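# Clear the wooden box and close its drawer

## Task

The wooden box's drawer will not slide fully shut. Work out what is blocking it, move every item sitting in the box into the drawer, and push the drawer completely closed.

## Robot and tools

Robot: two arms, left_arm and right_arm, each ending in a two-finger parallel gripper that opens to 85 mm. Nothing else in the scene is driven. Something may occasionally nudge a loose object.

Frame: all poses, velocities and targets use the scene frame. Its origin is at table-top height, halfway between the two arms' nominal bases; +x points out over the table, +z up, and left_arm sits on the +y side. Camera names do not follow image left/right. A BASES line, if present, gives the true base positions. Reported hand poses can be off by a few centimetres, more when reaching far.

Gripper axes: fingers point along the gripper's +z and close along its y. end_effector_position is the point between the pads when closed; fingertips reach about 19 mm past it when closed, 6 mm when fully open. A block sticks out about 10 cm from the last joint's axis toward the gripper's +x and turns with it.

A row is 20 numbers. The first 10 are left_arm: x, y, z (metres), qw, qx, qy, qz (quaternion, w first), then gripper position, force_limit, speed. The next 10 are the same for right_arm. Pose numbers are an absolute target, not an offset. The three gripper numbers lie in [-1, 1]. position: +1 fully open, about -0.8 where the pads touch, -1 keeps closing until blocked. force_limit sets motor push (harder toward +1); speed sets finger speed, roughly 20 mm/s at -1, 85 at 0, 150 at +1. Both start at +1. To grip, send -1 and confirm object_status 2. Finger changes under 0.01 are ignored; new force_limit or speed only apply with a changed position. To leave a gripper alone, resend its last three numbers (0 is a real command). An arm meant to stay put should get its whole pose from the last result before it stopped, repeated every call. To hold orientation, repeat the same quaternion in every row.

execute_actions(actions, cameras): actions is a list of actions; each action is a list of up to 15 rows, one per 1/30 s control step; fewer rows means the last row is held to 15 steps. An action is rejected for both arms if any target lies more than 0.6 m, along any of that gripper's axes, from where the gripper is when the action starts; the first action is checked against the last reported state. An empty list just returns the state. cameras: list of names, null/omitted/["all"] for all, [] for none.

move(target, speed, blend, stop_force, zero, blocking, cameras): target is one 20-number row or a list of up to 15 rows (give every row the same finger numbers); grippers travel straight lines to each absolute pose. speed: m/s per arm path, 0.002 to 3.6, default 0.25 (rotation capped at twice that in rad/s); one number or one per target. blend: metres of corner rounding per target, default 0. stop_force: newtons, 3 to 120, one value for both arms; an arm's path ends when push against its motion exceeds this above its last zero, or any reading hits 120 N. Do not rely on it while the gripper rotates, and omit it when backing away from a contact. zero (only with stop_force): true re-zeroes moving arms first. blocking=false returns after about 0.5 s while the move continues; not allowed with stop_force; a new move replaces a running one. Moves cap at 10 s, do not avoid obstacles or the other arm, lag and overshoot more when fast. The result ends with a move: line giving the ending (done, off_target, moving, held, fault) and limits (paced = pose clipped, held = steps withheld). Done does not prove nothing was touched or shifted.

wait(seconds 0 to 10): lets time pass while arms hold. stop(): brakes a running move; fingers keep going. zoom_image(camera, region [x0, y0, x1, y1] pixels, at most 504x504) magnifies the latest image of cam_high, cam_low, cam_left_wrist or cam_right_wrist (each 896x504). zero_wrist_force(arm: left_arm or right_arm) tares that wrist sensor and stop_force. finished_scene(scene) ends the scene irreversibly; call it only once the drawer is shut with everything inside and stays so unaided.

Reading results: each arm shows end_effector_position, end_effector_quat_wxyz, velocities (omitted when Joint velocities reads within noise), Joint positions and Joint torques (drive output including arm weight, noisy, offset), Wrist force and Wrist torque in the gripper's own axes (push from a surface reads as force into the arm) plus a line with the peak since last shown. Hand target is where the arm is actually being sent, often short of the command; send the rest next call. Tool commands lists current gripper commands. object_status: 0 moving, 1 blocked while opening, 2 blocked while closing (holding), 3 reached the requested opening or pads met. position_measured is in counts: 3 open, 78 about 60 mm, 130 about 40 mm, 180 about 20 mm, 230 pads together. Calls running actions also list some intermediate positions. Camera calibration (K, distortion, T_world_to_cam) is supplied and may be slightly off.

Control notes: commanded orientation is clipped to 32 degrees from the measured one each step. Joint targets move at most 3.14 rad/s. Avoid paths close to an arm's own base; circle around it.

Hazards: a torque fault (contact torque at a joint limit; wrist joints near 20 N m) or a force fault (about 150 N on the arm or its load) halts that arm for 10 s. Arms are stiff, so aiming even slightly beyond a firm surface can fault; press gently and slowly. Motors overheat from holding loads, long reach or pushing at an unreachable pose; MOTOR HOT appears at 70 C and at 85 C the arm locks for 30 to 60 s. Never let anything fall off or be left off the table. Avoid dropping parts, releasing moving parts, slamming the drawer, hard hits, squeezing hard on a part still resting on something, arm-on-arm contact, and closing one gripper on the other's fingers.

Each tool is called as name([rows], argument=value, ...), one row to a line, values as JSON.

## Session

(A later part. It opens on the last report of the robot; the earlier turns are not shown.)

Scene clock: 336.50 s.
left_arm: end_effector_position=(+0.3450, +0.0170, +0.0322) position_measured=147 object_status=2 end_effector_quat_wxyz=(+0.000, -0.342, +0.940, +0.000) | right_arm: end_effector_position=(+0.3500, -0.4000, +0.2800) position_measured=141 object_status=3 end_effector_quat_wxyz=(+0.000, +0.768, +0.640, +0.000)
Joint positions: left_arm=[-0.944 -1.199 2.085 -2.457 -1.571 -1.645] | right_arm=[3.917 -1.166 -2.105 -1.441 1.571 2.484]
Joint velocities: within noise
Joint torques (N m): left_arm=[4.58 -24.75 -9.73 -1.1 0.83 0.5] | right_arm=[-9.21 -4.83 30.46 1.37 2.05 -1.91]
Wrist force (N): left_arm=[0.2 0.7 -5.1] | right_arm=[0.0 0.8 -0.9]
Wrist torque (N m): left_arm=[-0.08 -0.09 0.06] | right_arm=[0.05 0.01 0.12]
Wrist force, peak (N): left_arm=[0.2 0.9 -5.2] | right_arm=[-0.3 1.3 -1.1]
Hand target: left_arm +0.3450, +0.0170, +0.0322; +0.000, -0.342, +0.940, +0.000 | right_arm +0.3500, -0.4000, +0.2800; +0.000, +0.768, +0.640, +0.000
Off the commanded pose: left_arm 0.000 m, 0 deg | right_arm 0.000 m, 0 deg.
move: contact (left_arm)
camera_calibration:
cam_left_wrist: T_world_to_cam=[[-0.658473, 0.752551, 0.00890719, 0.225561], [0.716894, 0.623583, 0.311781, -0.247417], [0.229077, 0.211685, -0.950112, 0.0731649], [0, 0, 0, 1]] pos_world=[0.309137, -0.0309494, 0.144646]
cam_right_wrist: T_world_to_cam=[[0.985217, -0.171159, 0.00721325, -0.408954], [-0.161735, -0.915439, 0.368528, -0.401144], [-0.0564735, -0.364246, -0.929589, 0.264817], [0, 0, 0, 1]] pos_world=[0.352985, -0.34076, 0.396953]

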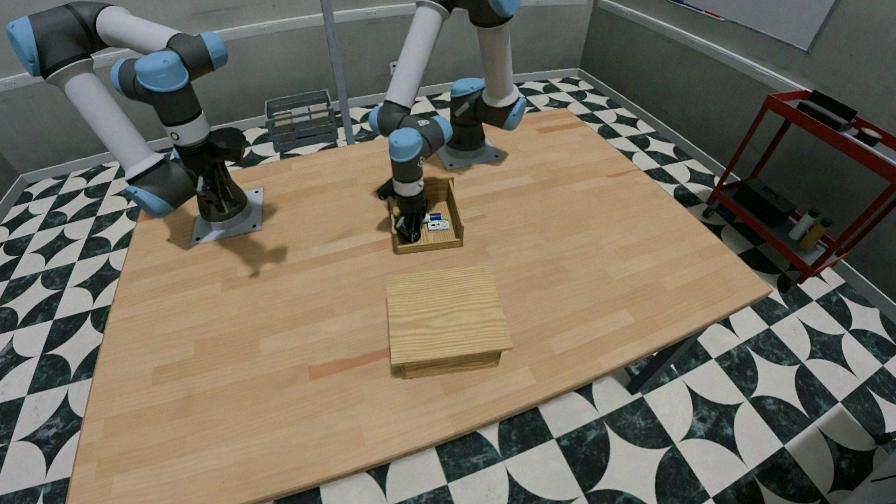

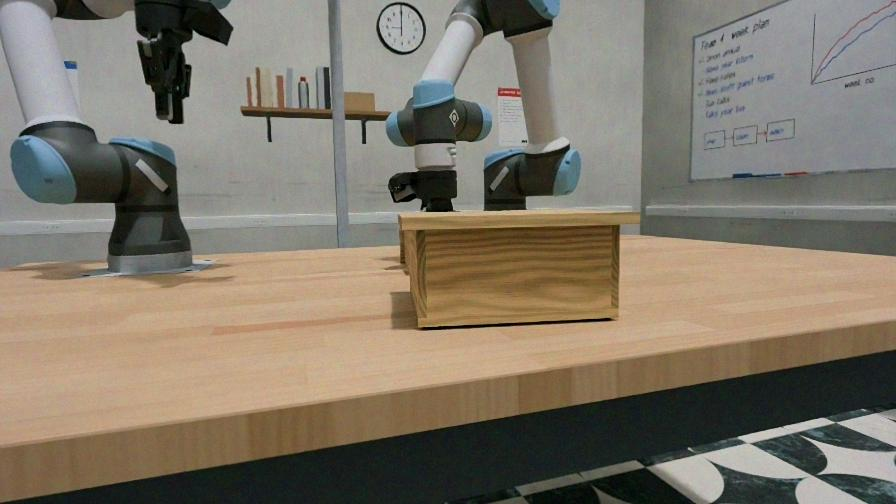

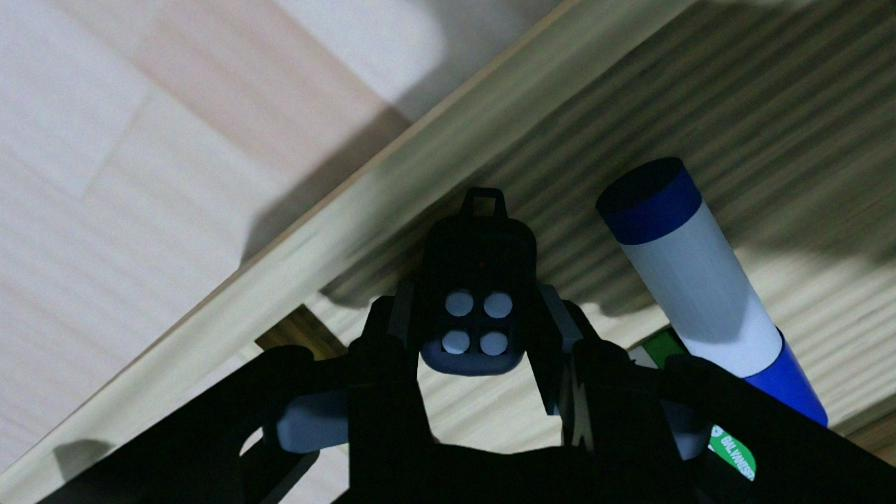

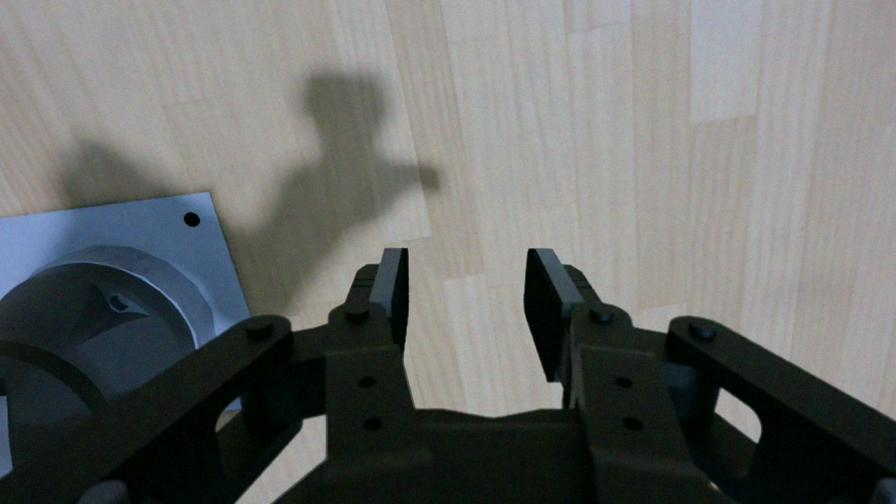

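move([
  [0.345,0.017,0.033,0,0.342,-0.9397,0,0.05,-1,-1,0.35,-0.40,0.28,0,0.7683,0.6401,0,-0.1,1,-1],
  [0.345,0.017,0.17,0,0.342,-0.9397,0,0.05,-1,-1,0.35,-0.40,0.28,0,0.7683,0.6401,0,-0.1,1,-1],
  [0.50,0.20,0.24,0,0.342,-0.9397,0,0.2,0,-1,0.35,-0.40,0.28,0,0.7683,0.6401,0,-0.1,1,-1],
  [0.70,0.28,0.30,0.5,0.7,-0.4,0.2,0.2,0,-1,0.24,-0.20,0.22,0,0.7683,0.6401,0,-0.1,1,-1],
], speed=[0.1,0.1,0.25,0.3])

zoom_image(camera="cam_high", region=[370, 170, 530, 390])

zoom_image(camera="cam_high", region=[375, 255, 525, 385])

Scene clock: 357.63 s.
left_arm: end_effector_position=(+0.7000, +0.2800, +0.2999) position_measured=104 object_status=3 end_effector_quat_wxyz=(+0.516, +0.722, -0.413, +0.206) | right_arm: end_effector_position=(+0.2400, -0.2000, +0.2200) position_measured=141 object_status=3 end_effector_quat_wxyz=(+0.000, +0.768, +0.640, +0.000)
Joint positions: left_arm=[0.047 -0.736 0.848 -1.269 -2.71 -1.792] | right_arm=[4.506 -1.309 -2.171 -1.232 1.571 3.073]
Joint velocities: within noise
Joint torques (N m): left_arm=[8.41 -77.93 -11.76 -5.09 -3.27 -1.21] | right_arm=[8.88 -1.94 41.7 5.15 -2.16 1.81]
Wrist force (N): left_arm=[1.3 -1.6 -0.1] | right_arm=[0.1 0.8 -0.8]
Wrist torque (N m): left_arm=[-0.22 -0.23 0.29] | right_arm=[0.09 -0.05 0.13]
Wrist force, peak (N): left_arm=[8.7 -0.9 0.0] | right_arm=[-0.7 1.9 -1.9]
Hand target: left_arm +0.7000, +0.2800, +0.3000; +0.516, +0.722, -0.413, +0.206 | right_arm +0.2400, -0.2000, +0.2200; +0.000, +0.768, +0.640, +0.000
Off the commanded pose: left_arm 0.000 m, 0 deg | right_arm 0.000 m, 0 deg.
move: done
camera_calibration:
cam_left_wrist: T_world_to_cam=[[-0.795287, -0.127053, 0.59277, 0.425942], [-0.51937, 0.647124, -0.558108, 0.370292], [-0.312686, -0.751723, -0.580637, 0.72873], [0, 0, 0, 1]] pos_world=[0.758929, 0.362295, 0.377305]
cam_right_wrist: T_world_to_cam=[[0.985217, -0.171159, 0.00721325, -0.265916], [-0.161735, -0.915439, 0.368528, -0.213772], [-0.0564735, -0.364246, -0.929589, 0.275771], [0, 0, 0, 1]] pos_world=[0.242985, -0.14076, 0.337053]

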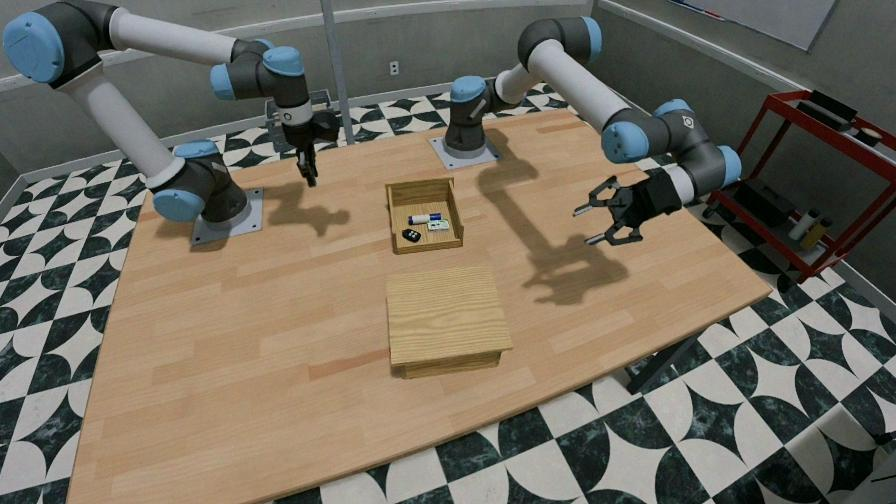

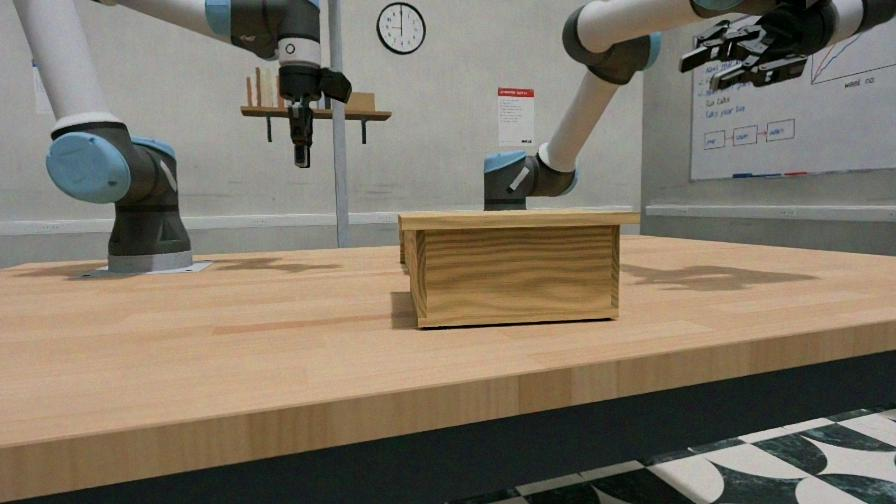

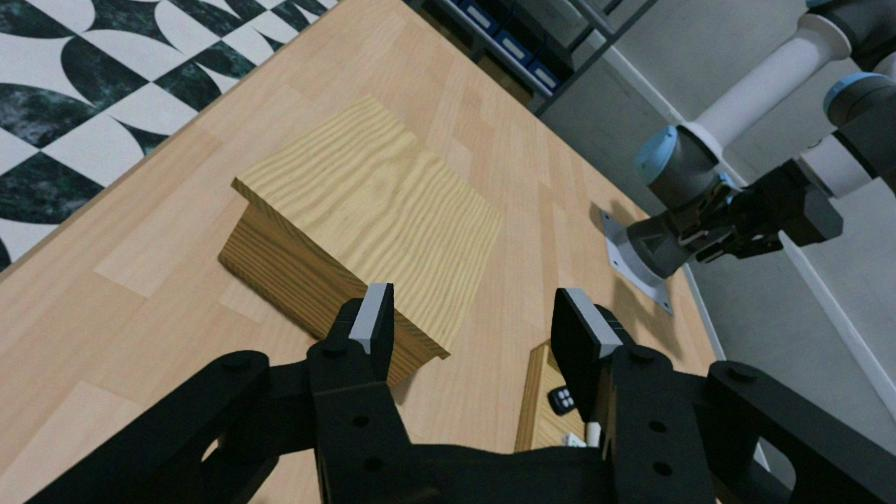

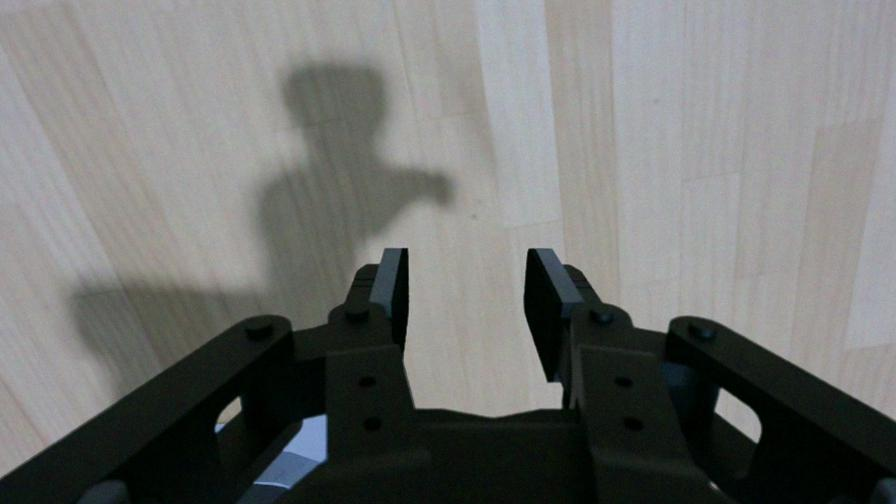

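Scaled by 2.291 from the camera's 896x504 image, which has a finer 1280x720 frame.

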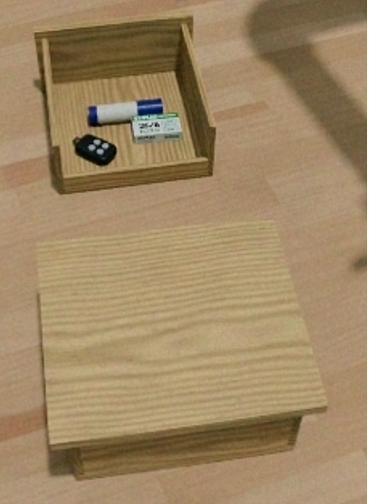

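Scaled by 3.360 from the camera's 896x504 image, which has a finer 1280x720 frame.

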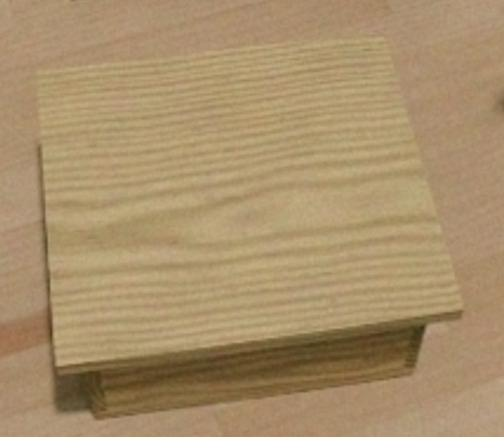

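move([
  [0.775,0.22,0.20,0.613,0.784,-0.0714,-0.0556,0.2,0,-1,0.2084,0.0901,0.17,0,0.7683,0.6401,0,-0.1,1,-1],
  [0.775,0.168,0.1315,0.613,0.784,-0.0714,-0.0556,0.2,0,-1,0.2084,0.0901,0.12,0,0.7683,0.6401,0,-0.1,1,-1],
  [0.762,0.1085,0.1205,0.613,0.784,-0.0714,-0.0556,0.2,0,-1,0.2084,0.0901,0.0957,0,0.7683,0.6401,0,-0.1,1,-1],
  [0.762,0.1085,0.1205,0.613,0.784,-0.0714,-0.0556,-1,-1,-1,0.2084,0.0901,0.0957,0,0.7683,0.6401,0,-1,1,-1],
], speed=[0.2,0.15,0.06,0.05])

Scene clock: 396.77 s.
left_arm: end_effector_position=(+0.7620, +0.1085, +0.1206) position_measured=200 object_status=0 end_effector_quat_wxyz=(+0.613, +0.785, -0.072, -0.056) | right_arm: end_effector_position=(+0.2084, +0.0901, +0.0957) position_measured=202 object_status=2 end_effector_quat_wxyz=(+0.000, +0.768, +0.640, +0.000)
Joint positions: left_arm=[-0.144 -0.377 0.79 -1.846 -2.896 -3] | right_arm=[4.669 -2.05 -1.691 -0.971 1.571 3.236]
Joint velocities: within noise
Joint torques (N m): left_arm=[-2.35 -59.8 -13.31 -2.48 -0.32 -1.07] | right_arm=[-7.23 21.85 10.52 3.29 -2.13 -0.6]
Wrist force (N): left_arm=[-1.0 7.6 -5.2] | right_arm=[-5.4 0.3 -10.5]
Wrist torque (N m): left_arm=[-0.54 -0.72 0.36] | right_arm=[0.40 0.07 0.05]
Wrist force, peak (N): left_arm=[-1.1 7.9 -5.0] | right_arm=[-5.7 0.1 -11.0]
Hand target: left_arm +0.7620, +0.1085, +0.1205; +0.613, +0.785, -0.071, -0.056 | right_arm +0.2084, +0.0901, +0.0957; +0.000, +0.768, +0.640, +0.000
Off the commanded pose: left_arm 0.000 m, 0 deg | right_arm 0.000 m, 0 deg.
move: done
camera_calibration:
cam_left_wrist: T_world_to_cam=[[-0.022029, -0.232284, 0.972399, -0.0638483], [-0.880612, 0.464994, 0.0911267, 0.630124], [-0.473327, -0.854298, -0.214795, 0.604519], [0, 0, 0, 1]] pos_world=[0.839623, 0.208605, 0.134512]
cam_right_wrist: T_world_to_cam=[[0.985217, -0.171159, 0.00721325, -0.184233], [-0.161735, -0.915439, 0.368528, 0.092531], [-0.0564735, -0.364246, -0.929589, 0.264014], [0, 0, 0, 1]] pos_world=[0.211385, 0.14934, 0.212653]

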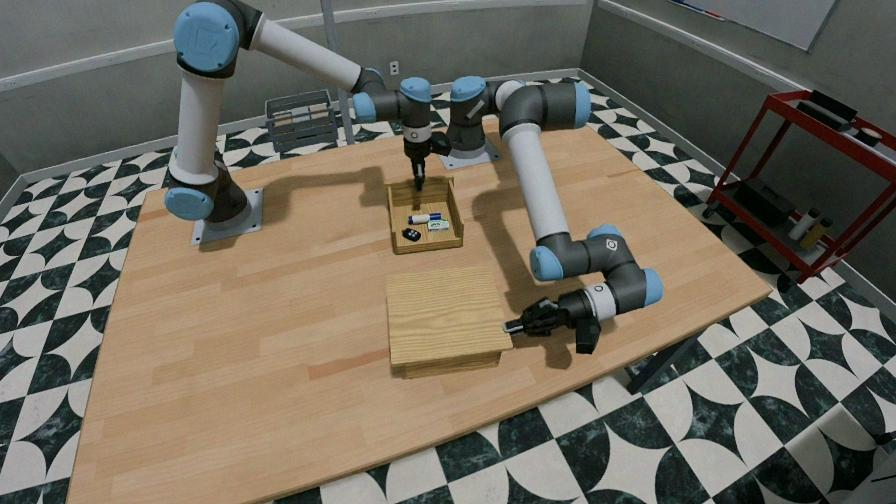

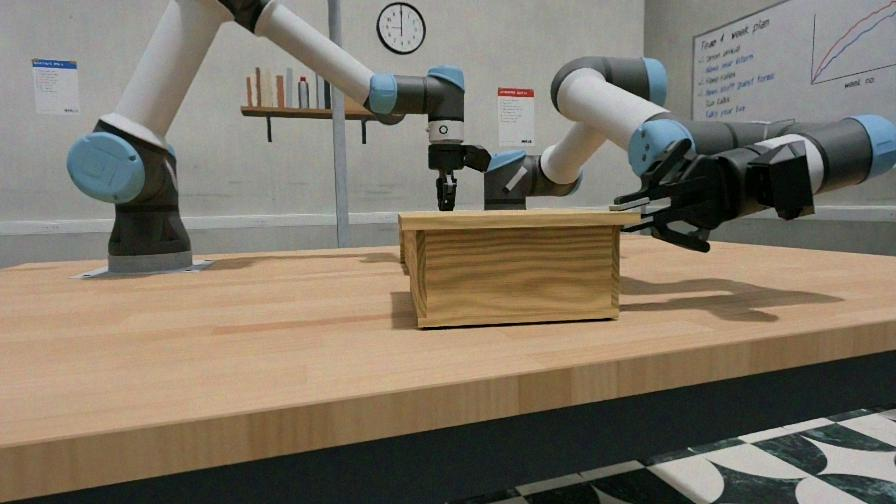

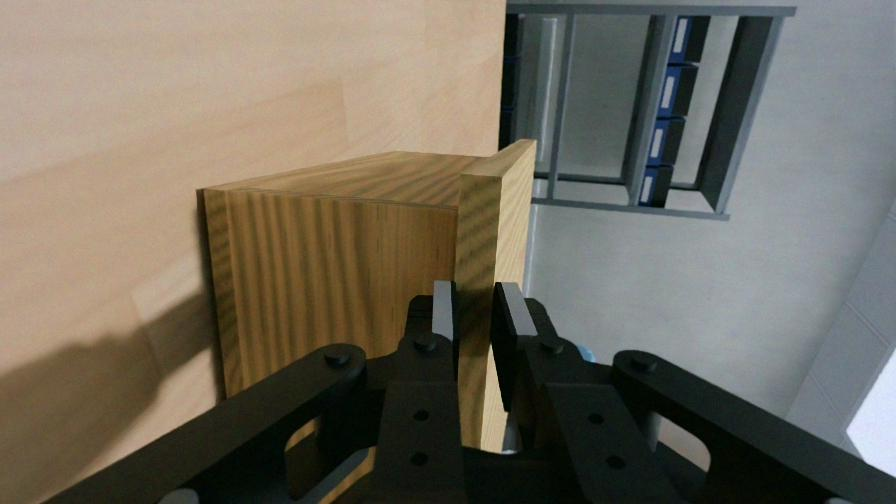

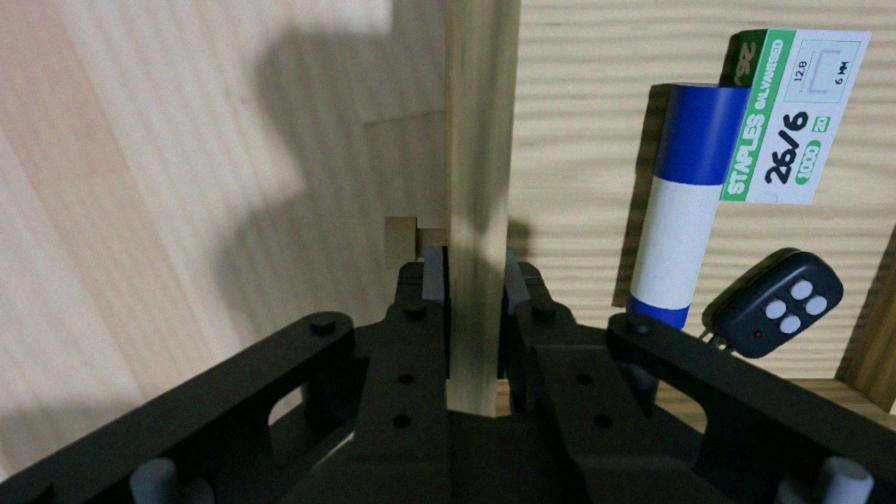

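move([
  [0.762,0.1085,0.1205,0.613,0.784,-0.0714,-0.0556,-1,-1,-1,0.2084,0.0901,0.1045,0,0.7683,0.6401,0,-1,1,-1],
  [0.762,0.1085,0.1205,0.613,0.784,-0.0714,-0.0556,-1,-1,-1,0.3342,0.0755,0.1045,0,0.7738,0.6334,0,-1,1,-1],
], speed=[0.04,0.08])

move(target=[0.762,0.1085,0.1205,0.613,0.784,-0.0714,-0.0556,-1,-1,-1,0.4711,0.0459,0.1045,0,0.7738,0.6334,0,-1,1,-1], speed=0.015, stop_force=5)

zoom_image(camera="cam_high", region=[370, 200, 510, 310])

Scene clock: 406.93 s.
left_arm: end_effector_position=(+0.7620, +0.1085, +0.1205) position_measured=200 object_status=2 end_effector_quat_wxyz=(+0.613, +0.785, -0.071, -0.056) | right_arm: end_effector_position=(+0.3340, +0.0755, +0.1045) position_measured=202 object_status=2 end_effector_quat_wxyz=(+0.000, +0.774, +0.633, +0.000)
Joint positions: left_arm=[-0.144 -0.377 0.79 -1.846 -2.896 -3] | right_arm=[4.471 -2.11 -1.568 -1.035 1.571 3.055]
Joint velocities: within noise
Joint torques (N m): left_arm=[5.93 -29 -13.34 -0.46 -0.2 -0.47] | right_arm=[-9.9 24.67 43.66 0.84 2.13 -2.5]
Wrist force (N): left_arm=[-1.3 8.0 -5.3] | right_arm=[-0.5 0.3 4.0]
Wrist torque (N m): left_arm=[-0.55 -0.67 0.36] | right_arm=[0.38 0.00 0.10]
Wrist force, peak (N): left_arm=[-1.4 8.3 -5.4] | right_arm=[-5.4 0.1 -10.7]
Hand target: left_arm +0.7620, +0.1085, +0.1205; +0.613, +0.785, -0.071, -0.056 | right_arm +0.3342, +0.0755, +0.1045; +0.000, +0.774, +0.633, +0.000
Off the commanded pose: left_arm 0.000 m, 0 deg | right_arm 0.000 m, 0 deg.
move: done
camera_calibration:
cam_left_wrist: T_world_to_cam=[[-0.0219435, -0.232329, 0.97239, -0.0638125], [-0.880613, 0.464972, 0.0912213, 0.630127], [-0.473327, -0.854298, -0.214795, 0.604498], [0, 0, 0, 1]] pos_world=[0.839623, 0.208605, 0.134413]
cam_right_wrist: T_world_to_cam=[[0.982109, -0.18817, 0.00729152, -0.308271], [-0.177569, -0.912501, 0.368525, 0.101269], [-0.0626918, -0.363227, -0.929589, 0.275956], [0, 0, 0, 1]] pos_world=[0.338039, 0.134635, 0.221453]

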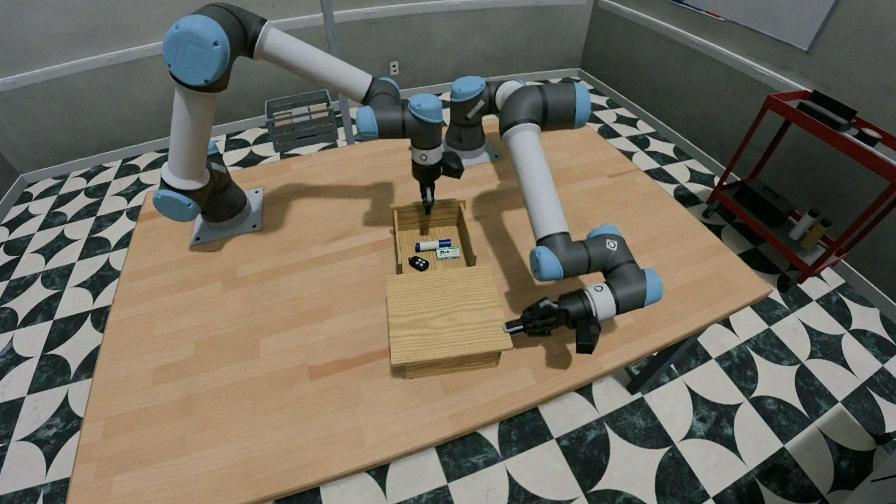

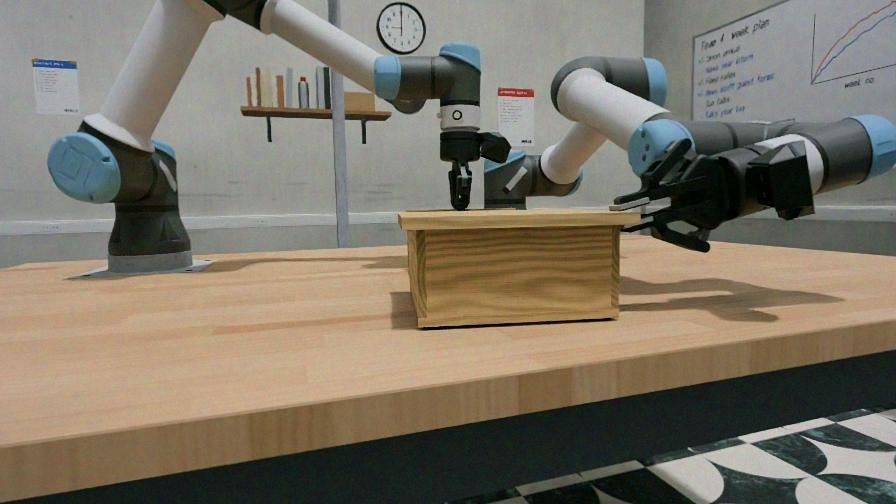

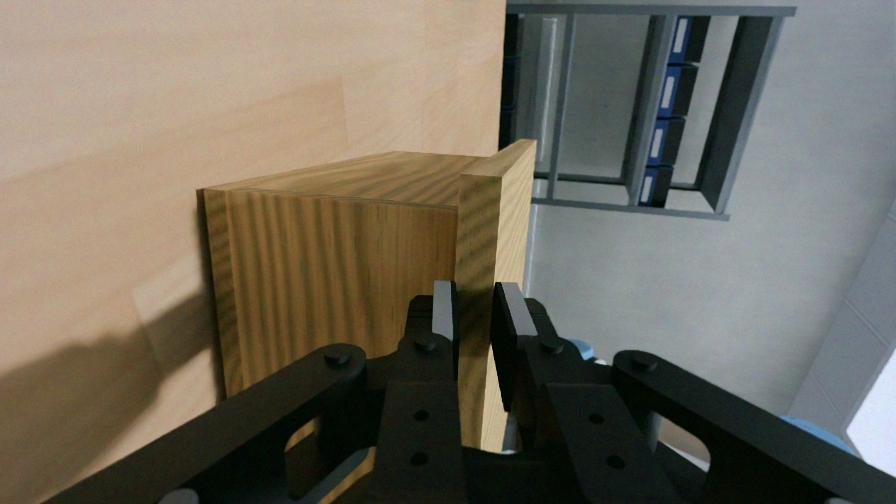

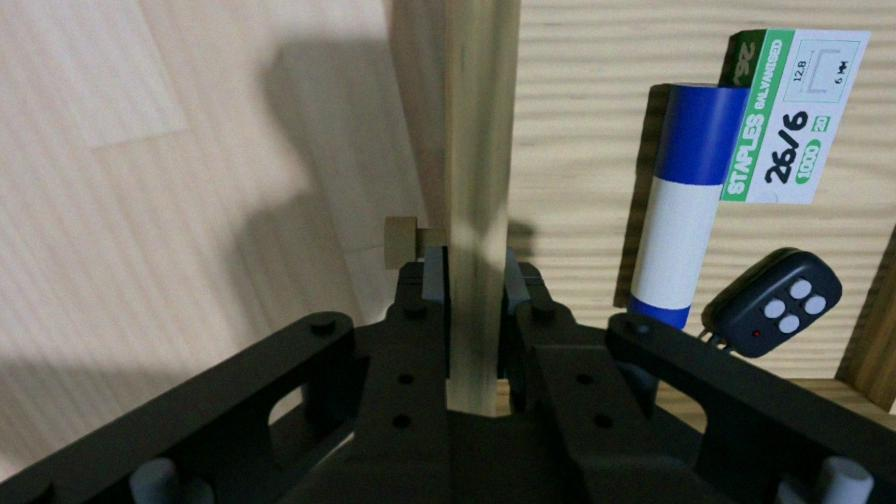

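Scene clock: 411.33 s.
left_arm: end_effector_position=(+0.7620, +0.1085, +0.1205) position_measured=200 object_status=2 end_effector_quat_wxyz=(+0.613, +0.785, -0.071, -0.056) | right_arm: end_effector_position=(+0.3788, +0.0658, +0.1045) position_measured=202 object_status=2 end_effector_quat_wxyz=(+0.000, +0.774, +0.633, +0.000)
Joint positions: left_arm=[-0.144 -0.377 0.79 -1.846 -2.896 -3] | right_arm=[4.402 -2.138 -1.52 -1.054 1.571 2.986]
Joint velocities: within noise
Joint torques (N m): left_arm=[3.42 -30.43 -16.7 -0.34 -0.32 0.65] | right_arm=[8.17 65.58 12.91 5.31 -3.59 0.95]
Wrist force (N): left_arm=[0.4 7.2 -4.7] | right_arm=[0.0 -1.9 3.9]
Wrist torque (N m): left_arm=[-0.54 -0.65 0.39] | right_arm=[0.35 0.02 -0.08]
Wrist force, peak (N): left_arm=[-1.2 8.4 -5.4] | right_arm=[-2.3 -9.6 3.4]
Hand target: left_arm +0.7620, +0.1085, +0.1205; +0.613, +0.785, -0.071, -0.056 | right_arm +0.3788, +0.0658, +0.1045; +0.000, +0.774, +0.633, +0.000
Off the commanded pose: left_arm 0.000 m, 0 deg | right_arm 0.094 m, 0 deg.
move: contact (right_arm)
camera_calibration:
cam_left_wrist: T_world_to_cam=[[-0.0219435, -0.232329, 0.97239, -0.0638125], [-0.880613, 0.464972, 0.0912213, 0.630127], [-0.473327, -0.854298, -0.214795, 0.604498], [0, 0, 0, 1]] pos_world=[0.839623, 0.208605, 0.134413]
cam_right_wrist: T_world_to_cam=[[0.982111, -0.188162, 0.00730842, -0.353983], [-0.177563, -0.912468, 0.36861, 0.100421], [-0.0626898, -0.363313, -0.929556, 0.275274], [0, 0, 0, 1]] pos_world=[0.382739, 0.125035, 0.221453]

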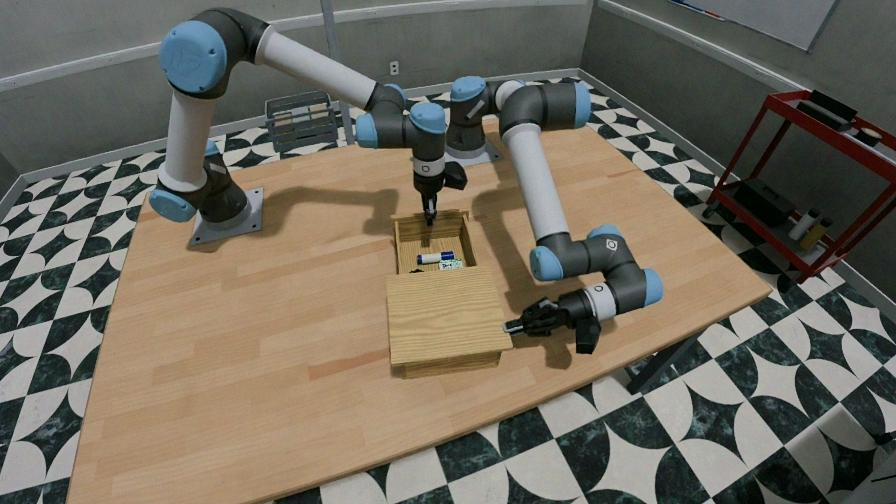

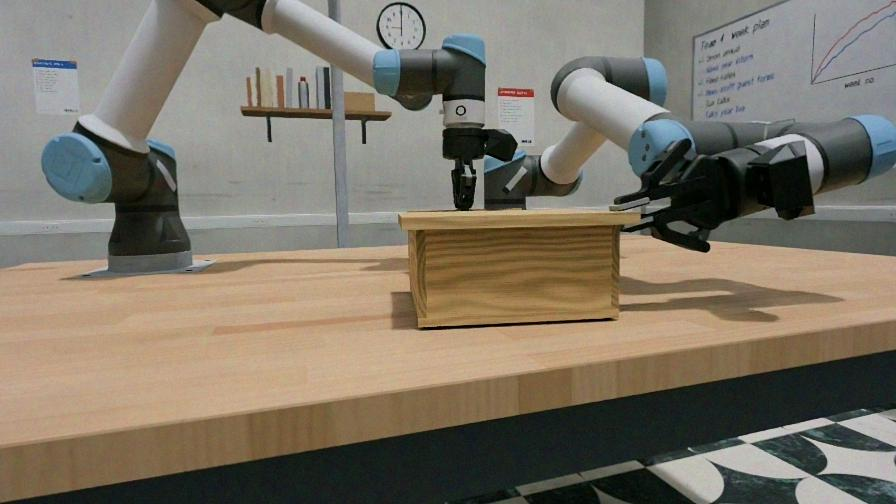

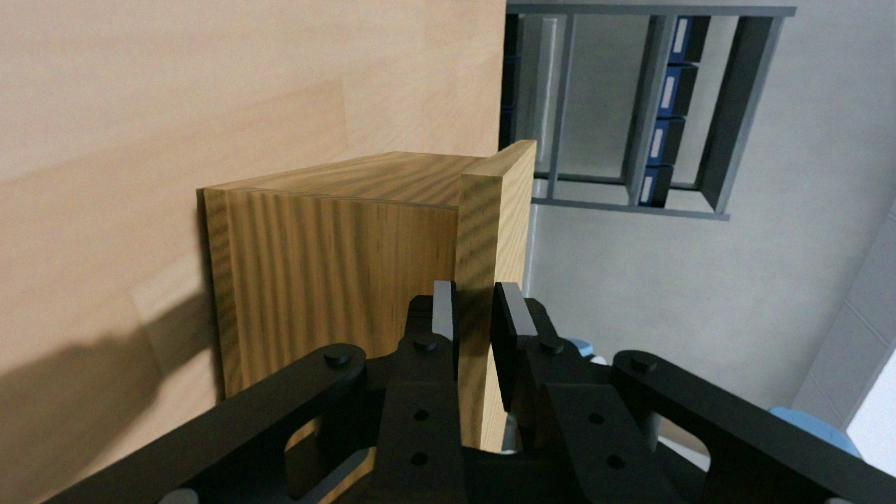

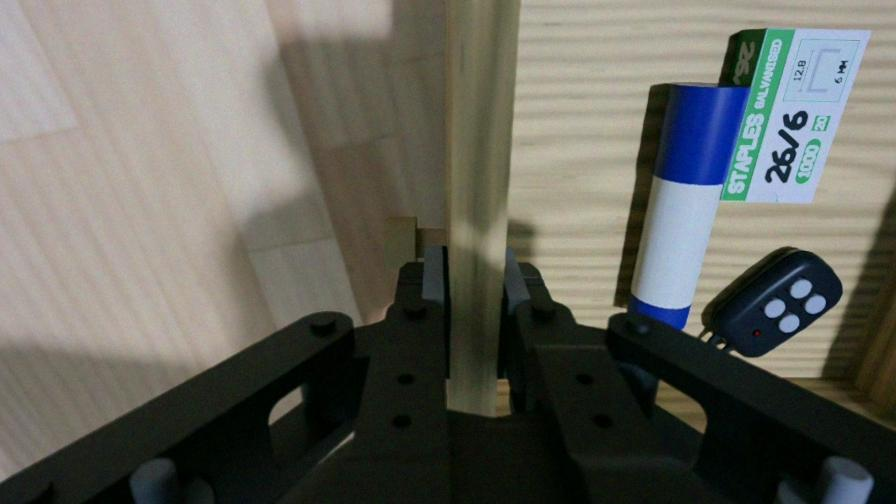

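Scaled by 3.600 from the camera's 896x504 image, which has a finer 1280x720 frame.

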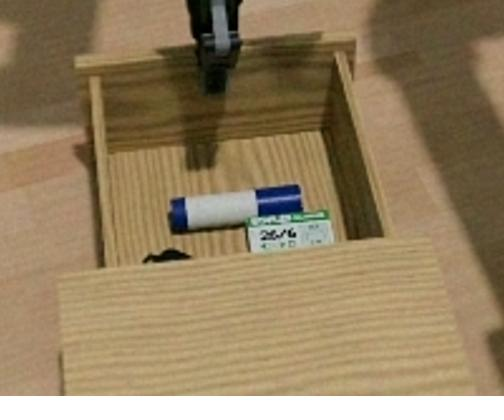

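zoom_image(camera="cam_high", region=[375, 245, 425, 295])

zoom_image(camera="cam_high", region=[455, 240, 505, 290])

Scaled by 10.080 from the camera's 896x504 image, which has a finer 1280x720 frame.

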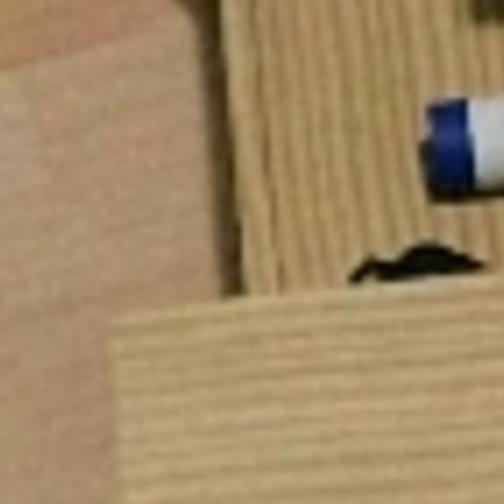

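Scaled by 10.080 from the camera's 896x504 image, which has a finer 1280x720 frame.

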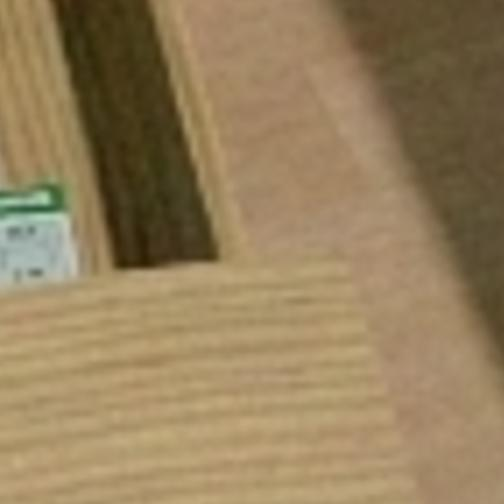

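move([
  [0.762,0.1085,0.1205,0.613,0.784,-0.0714,-0.0556,-1,-1,-1,0.3655,0.0686,0.1045,0,0.7738,0.6334,0,-1,1,-1],
  [0.762,0.1085,0.1205,0.613,0.784,-0.0714,-0.0556,-1,-1,-1,0.3649,0.0657,0.1045,0,0.7738,0.6334,0,-1,1,-1],
], speed=0.03, cameras=[])

move(target=[0.762,0.1085,0.1205,0.613,0.784,-0.0714,-0.0556,-1,-1,-1,0.4627,0.0445,0.1045,0,0.7738,0.6334,0,-1,1,-1], speed=0.015, stop_force=5, cameras=["cam_high"])

Scene clock: 433.83 s.
left_arm: end_effector_position=(+0.7620, +0.1085, +0.1205) position_measured=200 object_status=2 end_effector_quat_wxyz=(+0.613, +0.785, -0.071, -0.056) | right_arm: end_effector_position=(+0.3650, +0.0658, +0.1045) position_measured=202 object_status=2 end_effector_quat_wxyz=(+0.000, +0.774, +0.633, +0.000)
Joint positions: left_arm=[-0.144 -0.377 0.79 -1.846 -2.896 -3] | right_arm=[4.422 -2.123 -1.545 -1.044 1.571 3.006]
Joint velocities: within noise
Joint torques (N m): left_arm=[-0.02 -34.4 -20.19 -0.26 -0.33 0.88] | right_arm=[10.49 68.98 10.2 5.88 0.47 1.88]
Wrist force (N): left_arm=[-0.5 7.5 -4.8] | right_arm=[-0.2 -0.1 4.1]
Wrist torque (N m): left_arm=[-0.51 -0.69 0.39] | right_arm=[0.33 -0.04 0.06]
Wrist force, peak (N): left_arm=[0.4 7.7 -4.8] | right_arm=[0.0 -2.2 4.2]
Hand target: left_arm +0.7620, +0.1085, +0.1205; +0.613, +0.785, -0.071, -0.056 | right_arm +0.3649, +0.0657, +0.1045; +0.000, +0.774, +0.633, +0.000
Off the commanded pose: left_arm 0.000 m, 0 deg | right_arm 0.000 m, 0 deg.
move: done
No camera images: "cameras" was empty.

Scene clock: 436.10 s.
left_arm: end_effector_position=(+0.7620, +0.1085, +0.1205) position_measured=200 object_status=2 end_effector_quat_wxyz=(+0.613, +0.785, -0.071, -0.056) | right_arm: end_effector_position=(+0.3782, +0.0628, +0.1045) position_measured=202 object_status=2 end_effector_quat_wxyz=(+0.000, +0.774, +0.633, +0.000)
Joint positions: left_arm=[-0.144 -0.377 0.79 -1.846 -2.896 -3] | right_arm=[4.401 -2.132 -1.53 -1.05 1.571 2.986]
Joint velocities: within noise
Joint torques (N m): left_arm=[-3.7 -36.49 -21.36 -0.24 -0.09 0.89] | right_arm=[7.14 63.43 12.16 5.41 -3.96 0.94]
Wrist force (N): left_arm=[2.5 6.9 -4.9] | right_arm=[-0.8 -4.0 2.5]
Wrist torque (N m): left_arm=[-0.50 -0.61 0.40] | right_arm=[0.23 0.07 0.04]
Wrist force, peak (N): left_arm=[3.9 6.9 -5.2] | right_arm=[-3.0 -10.9 2.6]
Hand target: left_arm +0.7620, +0.1085, +0.1205; +0.613, +0.785, -0.071, -0.056 | right_arm +0.3782, +0.0628, +0.1045; +0.000, +0.774, +0.633, +0.000
Off the commanded pose: left_arm 0.000 m, 0 deg | right_arm 0.086 m, 0 deg.
move: contact (right_arm)
Images, in order (width x height): cam_high 896x504.

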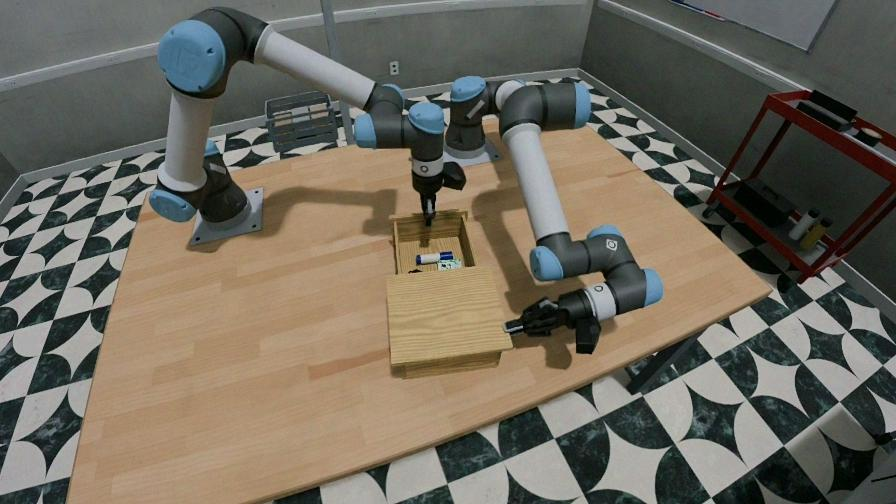

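move([
  [0.762,0.1085,0.1205,0.613,0.784,-0.0714,-0.0556,-1,-1,-1,0.3743,0.0636,0.1045,0,0.7738,0.6334,0,-1,1,-1],
  [0.762,0.1085,0.1205,0.613,0.784,-0.0714,-0.0556,-1,-1,-1,0.3743,0.0636,0.1065,0,0.7738,0.6334,0,-1,1,-1],
], speed=0.03, cameras=[])

move(target=[0.762,0.1085,0.1205,0.613,0.784,-0.0714,-0.0556,-1,-1,-1,0.4627,0.0445,0.1065,0,0.7738,0.6334,0,-1,1,-1], speed=0.015, stop_force=5, cameras=["cam_high"])

zoom_image(camera="cam_high", region=[375, 245, 425, 295])

zoom_image(camera="cam_high", region=[455, 240, 505, 290])

Scene clock: 458.13 s.
left_arm: end_effector_position=(+0.7620, +0.1085, +0.1205) position_measured=200 object_status=2 end_effector_quat_wxyz=(+0.613, +0.785, -0.071, -0.056) | right_arm: end_effector_position=(+0.3743, +0.0635, +0.1062) position_measured=202 object_status=2 end_effector_quat_wxyz=(+0.000, +0.774, +0.633, +0.000)
Joint positions: left_arm=[-0.144 -0.377 0.79 -1.846 -2.896 -3] | right_arm=[4.407 -2.127 -1.533 -1.052 1.571 2.992]
Joint velocities: within noise
Joint torques (N m): left_arm=[-4.67 -39.7 -24.31 -0.39 -0.05 0.95] | right_arm=[8.11 68.1 40.25 0.79 -2.98 0.98]
Wrist force (N): left_arm=[2.2 6.9 -4.8] | right_arm=[-0.3 0.2 4.2]
Wrist torque (N m): left_arm=[-0.52 -0.62 0.40] | right_arm=[0.36 -0.03 0.06]
Wrist force, peak (N): left_arm=[2.5 7.1 -4.9] | right_arm=[-0.9 -4.3 2.8]
Hand target: left_arm +0.7620, +0.1085, +0.1205; +0.613, +0.785, -0.071, -0.056 | right_arm +0.3743, +0.0636, +0.1065; +0.000, +0.774, +0.633, +0.000
Off the commanded pose: left_arm 0.000 m, 0 deg | right_arm 0.000 m, 0 deg.
move: done
No camera images: "cameras" was empty.

Scene clock: 459.77 s.
left_arm: end_effector_position=(+0.7620, +0.1085, +0.1205) position_measured=200 object_status=2 end_effector_quat_wxyz=(+0.613, +0.785, -0.071, -0.056) | right_arm: end_effector_position=(+0.3784, +0.0627, +0.1066) position_measured=202 object_status=2 end_effector_quat_wxyz=(+0.000, +0.774, +0.633, +0.000)
Joint positions: left_arm=[-0.144 -0.377 0.79 -1.846 -2.896 -3] | right_arm=[4.401 -2.13 -1.528 -1.054 1.571 2.985]
Joint velocities: within noise
Joint torques (N m): left_arm=[-5.09 -41.18 -23.87 -0.23 -0.33 0.9] | right_arm=[7.52 64.03 12.16 5.18 -2.9 0.95]
Wrist force (N): left_arm=[10.8 6.0 -3.4] | right_arm=[-1.5 -3.7 2.4]
Wrist torque (N m): left_arm=[-0.47 -0.42 0.39] | right_arm=[-0.01 0.15 -0.06]
Wrist force, peak (N): left_arm=[12.1 5.6 -3.9] | right_arm=[-4.7 -10.6 2.6]
Hand target: left_arm +0.7620, +0.1085, +0.1205; +0.613, +0.785, -0.071, -0.056 | right_arm +0.3784, +0.0627, +0.1066; +0.000, +0.774, +0.633, +0.000
Off the commanded pose: left_arm 0.000 m, 0 deg | right_arm 0.086 m, 0 deg.
move: contact (right_arm)
Images, in order (width x height): cam_high 896x504.

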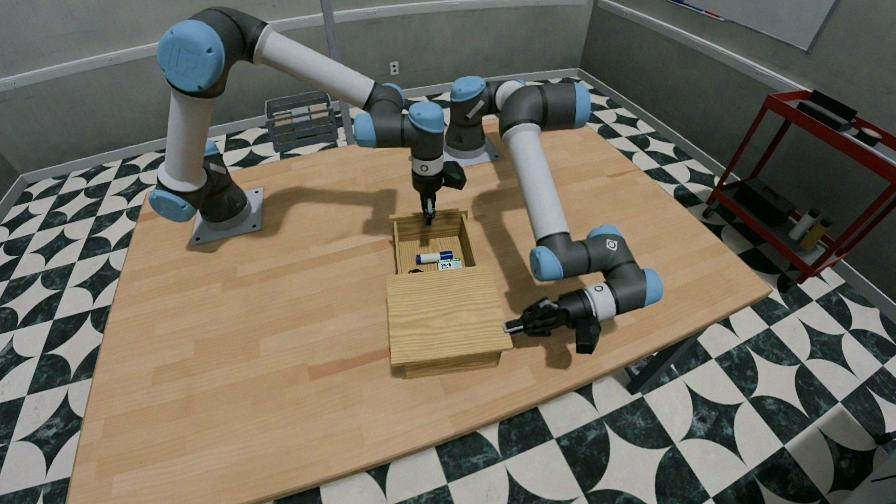

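Scaled by 10.080 from the camera's 896x504 image, which has a finer 1280x720 frame.

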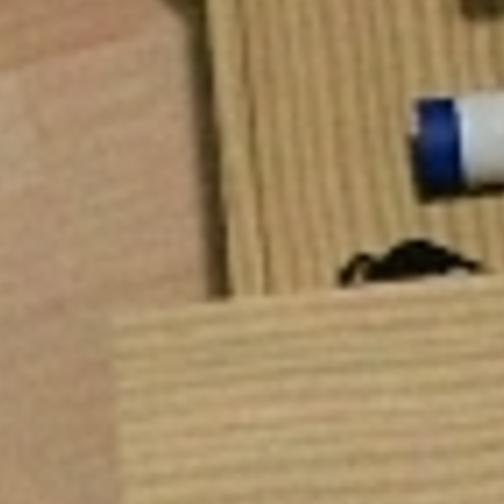

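Scaled by 10.080 from the camera's 896x504 image, which has a finer 1280x720 frame.

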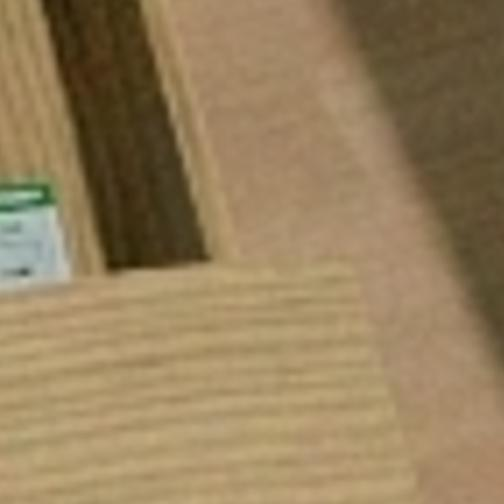

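move([
  [0.762,0.1085,0.1205,0.613,0.784,-0.0714,-0.0556,-1,-1,-1,0.3735,0.0638,0.1065,0,0.7738,0.6334,0,-1,1,-1],
  [0.762,0.1085,0.1205,0.613,0.784,-0.0714,-0.0556,-1,-1,-1,0.3731,0.0618,0.1055,0,0.7738,0.6334,0,-1,1,-1],
], speed=0.03, cameras=[])

move(target=[0.762,0.1085,0.1205,0.613,0.784,-0.0714,-0.0556,-1,-1,-1,0.4610,0.0428,0.1055,0,0.7738,0.6334,0,-1,1,-1], speed=0.015, stop_force=5, cameras=["cam_high"])

Scene clock: 500.67 s.
left_arm: end_effector_position=(+0.7620, +0.1085, +0.1205) position_measured=200 object_status=2 end_effector_quat_wxyz=(+0.613, +0.785, -0.071, -0.056) | right_arm: end_effector_position=(+0.3732, +0.0619, +0.1055) position_measured=202 object_status=2 end_effector_quat_wxyz=(+0.000, +0.774, +0.633, +0.000)
Joint positions: left_arm=[-0.144 -0.377 0.79 -1.846 -2.896 -3] | right_arm=[4.408 -2.124 -1.541 -1.047 1.571 2.992]
Joint velocities: within noise
Joint torques (N m): left_arm=[-4.75 -45.89 -24.7 -0.28 -0.21 0.67] | right_arm=[8.41 69.18 11.2 5.89 -1.69 0.98]
Wrist force (N): left_arm=[10.3 6.0 -3.6] | right_arm=[-0.3 0.0 4.0]
Wrist torque (N m): left_arm=[-0.48 -0.43 0.39] | right_arm=[0.33 -0.03 0.07]
Wrist force, peak (N): left_arm=[10.8 6.1 -3.5] | right_arm=[-1.5 -3.8 2.6]
Hand target: left_arm +0.7620, +0.1085, +0.1205; +0.613, +0.785, -0.071, -0.056 | right_arm +0.3731, +0.0618, +0.1055; +0.000, +0.774, +0.633, +0.000
Off the commanded pose: left_arm 0.000 m, 0 deg | right_arm 0.000 m, 0 deg.
move: done
No camera images: "cameras" was empty.

Scene clock: 507.70 s.
left_arm: end_effector_position=(+0.7620, +0.1085, +0.1205) position_measured=200 object_status=2 end_effector_quat_wxyz=(+0.613, +0.785, -0.071, -0.056) | right_arm: end_effector_position=(+0.4610, +0.0428, +0.1055) position_measured=202 object_status=2 end_effector_quat_wxyz=(+0.000, +0.774, +0.633, +0.000)
Joint positions: left_arm=[-0.144 -0.377 0.79 -1.846 -2.896 -3] | right_arm=[4.279 -2.197 -1.418 -1.097 1.571 2.863]
Joint velocities: within noise
Joint torques (N m): left_arm=[-5.25 -51.15 -24.08 -0.13 -0.25 0.68] | right_arm=[-12.28 25.7 40.95 1.02 -1.71 -2.26]
Wrist force (N): left_arm=[10.4 6.0 -3.4] | right_arm=[-0.6 -1.8 0.4]
Wrist torque (N m): left_arm=[-0.47 -0.46 0.40] | right_arm=[-0.13 -0.26 0.16]
Wrist force, peak (N): left_arm=[10.5 6.0 -3.6] | right_arm=[-0.5 0.0 4.8]
Hand target: left_arm +0.7620, +0.1085, +0.1205; +0.613, +0.785, -0.071, -0.056 | right_arm +0.4610, +0.0428, +0.1055; +0.000, +0.774, +0.633, +0.000
Off the commanded pose: left_arm 0.000 m, 0 deg | right_arm 0.000 m, 0 deg.
move: done
Images, in order (width x height): cam_high 896x504.

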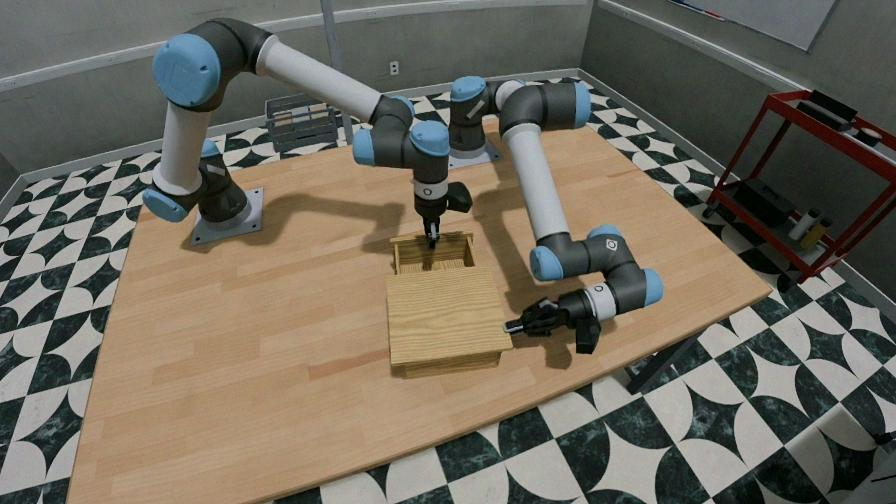

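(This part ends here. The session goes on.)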